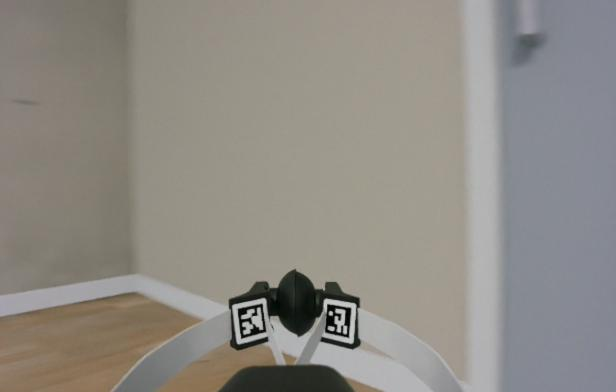

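>>> {"api": "move", "payload": {
  "blocking": false,
  "r1": {"base":{"rotate_rad":-1.29},"joints":{"arm_m":0.0,"wrist_yaw_rad":0,"lift_m":0.75,"gripper_m":0.12}}
}}

>>> {"api": "wait", "payload": {
  "seconds": 3,
  "cameras": ["r1_head_camera","r1_wrist_camera","r1_head_left_camera"]
}}

Scene clock: 515.37 s.
earlier move: r1 done
move: r1 moving
r1.base_odometry: x=-1.783 y=+2.249 heading=+0.448
r1.turned_by_wheels: -0.252
r1.turned_by_imu: -0.253
r1.base_tilt: forward=-1.6 right=+1.3
r1.lidar_m: 1.58 2.63 1.44 1.11 4.65 3.04 2.22 2.11 1.63 1.17 1.11 1.16
r1.base_status: rotate_rad moving
r1.joint_positions: lift_m=+0.750 arm_m=+0.049 wrist_yaw_rad=-0.002 wrist_pitch_rad=+0.002 wrist_roll_rad=-0.002 gripper_m=+0.005
r1.joint_status: lift_m moving; arm_m moving; wrist_yaw_rad moving; gripper_m moving
r1.measured_speeds: translate_m=-0.001 strafe_m=+0.002 rotate_rad=-0.971 lift_m=+0.000 arm_m=-0.195 wrist_yaw_rad=+0.000 wrist_pitch_rad=+0.000 wrist_roll_rad=+0.000
r1.motor_effort: lift_m=+27(27) arm_m=-7(8) wheel_0=+8(8) wheel_1=+6(8) wheel_2=+7(7)
r1.servo_current: wrist_yaw_rad=65(65) wrist_pitch_rad=46(46) wrist_roll_rad=52(52) gripper_m=78(78)
r1.hand_pose: x=+0.5085 y=-0.0880 z=+0.9272 quat_wxyz=(+1.000, -0.001, +0.001, -0.001) (m; r1's base frame)
r1.wrist_depth_mm: - - - - - - - / - - - - - - - / - - - - - - - / - - - - - - - / - - - - - - - / - - - 203 175 - - / - - 188 157 145 - -
r2: as last shown
r2.base_tilt: forward=-0.7 right=+0.1
r2.lidar_m: 0.53 0.69 1.60 1.61 1.81 1.82 1.10 0.95 0.97 1.13 1.94 0.91
r2.motor_effort: lift_m=+14(14) arm_m=+4(4) wheel_0=+1(1) wheel_1=+3(3) wheel_2=+3(3)
r2.servo_current: wrist_yaw_rad=46(59) wrist_pitch_rad=46(46) wrist_roll_rad=39(52) gripper_m=59(65)
r2.contact_limits: arm_m 0.1
r2.wrist_depth_mm: - - - - - 1863 1205 / - - - - - 1863 1229 / - - - 379 404 402 397 / - - - 239 343 1863 1308 / - - - 197 263 1808 500 / - - 185 167 183 1863 - / 1756 - 427 - 196 - -
pictures: none

Scene clock: 517.03 s.
earlier move: r1 done
r1.base_odometry: x=-1.783 y=+2.249 heading=-0.590
r1.turned_by_wheels: -1.038
r1.turned_by_imu: -1.044
r1.base_tilt: forward=-1.6 right=+1.3
r1.lidar_m: 1.09 1.15 1.62 2.61 1.40 1.11 - 3.00 2.20 2.08 1.60 1.14
r1.base_status: done
r1.joint_positions: lift_m=+0.750 arm_m=+0.000 wrist_yaw_rad=-0.002 wrist_pitch_rad=+0.002 wrist_roll_rad=-0.002 gripper_m=+0.120
r1.joint_status: all done
r1.measured_speeds: all 0
r1.motor_effort: lift_m=+25(27) arm_m=-4(8) wheel_0=+3(9) wheel_1=+1(9) wheel_2=+1(7)
r1.servo_current: wrist_yaw_rad=52(65) wrist_pitch_rad=39(52) wrist_roll_rad=46(59) gripper_m=46(91)
r1.hand_pose: x=+0.4592 y=-0.0880 z=+0.9272 quat_wxyz=(+1.000, -0.001, +0.001, -0.001) (m; r1's base frame)
r1.wrist_depth_mm: - - - - 878 - - / - - - - - - - / - - - - - - - / - - - - - - - / - - - - - - - / - 194 - - 190 - - / - 140 - 139 - - -
r2.base_odometry: x=+0.064 y=-3.035 heading=+1.846
r2.turned_by_wheels: +0.000
r2.turned_by_imu: +0.000
r2.base_tilt: forward=-0.7 right=+0.1
r2.lidar_m: 0.54 0.70 1.60 2.00 1.79 1.81 1.10 0.97 0.96 1.13 1.95 0.93
r2.base_status: not commanded
r2.joint_positions: lift_m=+0.660 arm_m=+0.290 wrist_yaw_rad=-0.005 wrist_pitch_rad=-0.006 wrist_roll_rad=+1.569 gripper_m=+0.001
r2.joint_status: not commanded
r2.measured_speeds: all 0
r2.motor_effort: lift_m=+14(15) arm_m=+4(4) wheel_0=+1(2) wheel_1=+3(3) wheel_2=+3(4)
r2.servo_current: wrist_yaw_rad=46(59) wrist_pitch_rad=46(52) wrist_roll_rad=52(59) gripper_m=65(78)
r2.contact_limits: arm_m 0.1
r2.hand_pose: x=+0.7488 y=-0.0889 z=+0.8403 quat_wxyz=(+0.708, +0.707, -0.004, +0.000) (m; r2's base frame)
r2.wrist_depth_mm: - - - - - 1808 1229 / - - - - - 1756 1255 / - - - 377 404 404 399 / - - - 239 342 1921 1336 / - - - 196 264 1808 508 / - - 185 167 183 1863 - / 1863 - 427 - 196 - -
wait: 1.67 of 3 s (r1 has come to rest)
pictures: r1_head_camera, r1_head_left_camera, r1_wrist_camera
Images, in order (width x height): r1_head_camera 420x560, r1_head_left_camera 420x672, r1_wrist_camera 616x392.

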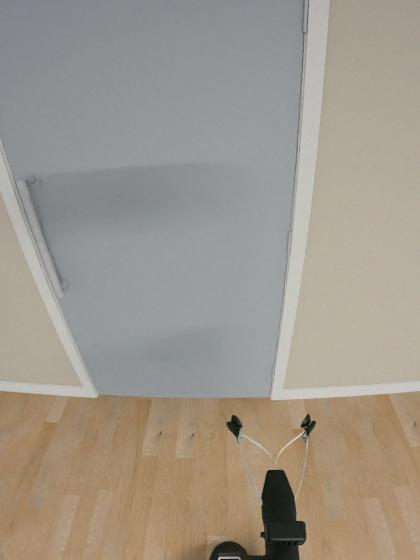

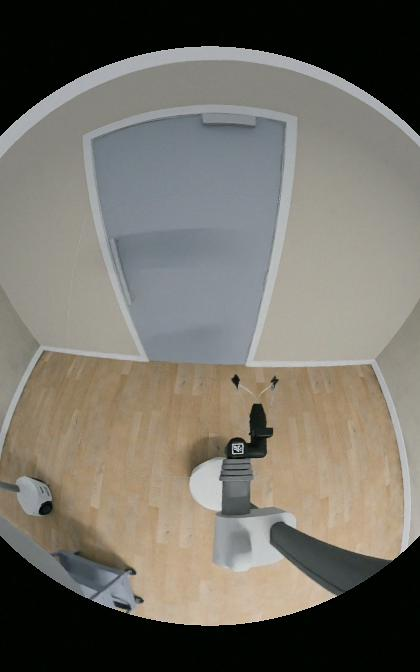

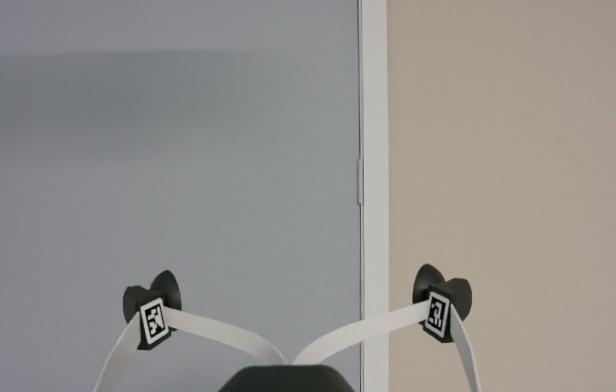

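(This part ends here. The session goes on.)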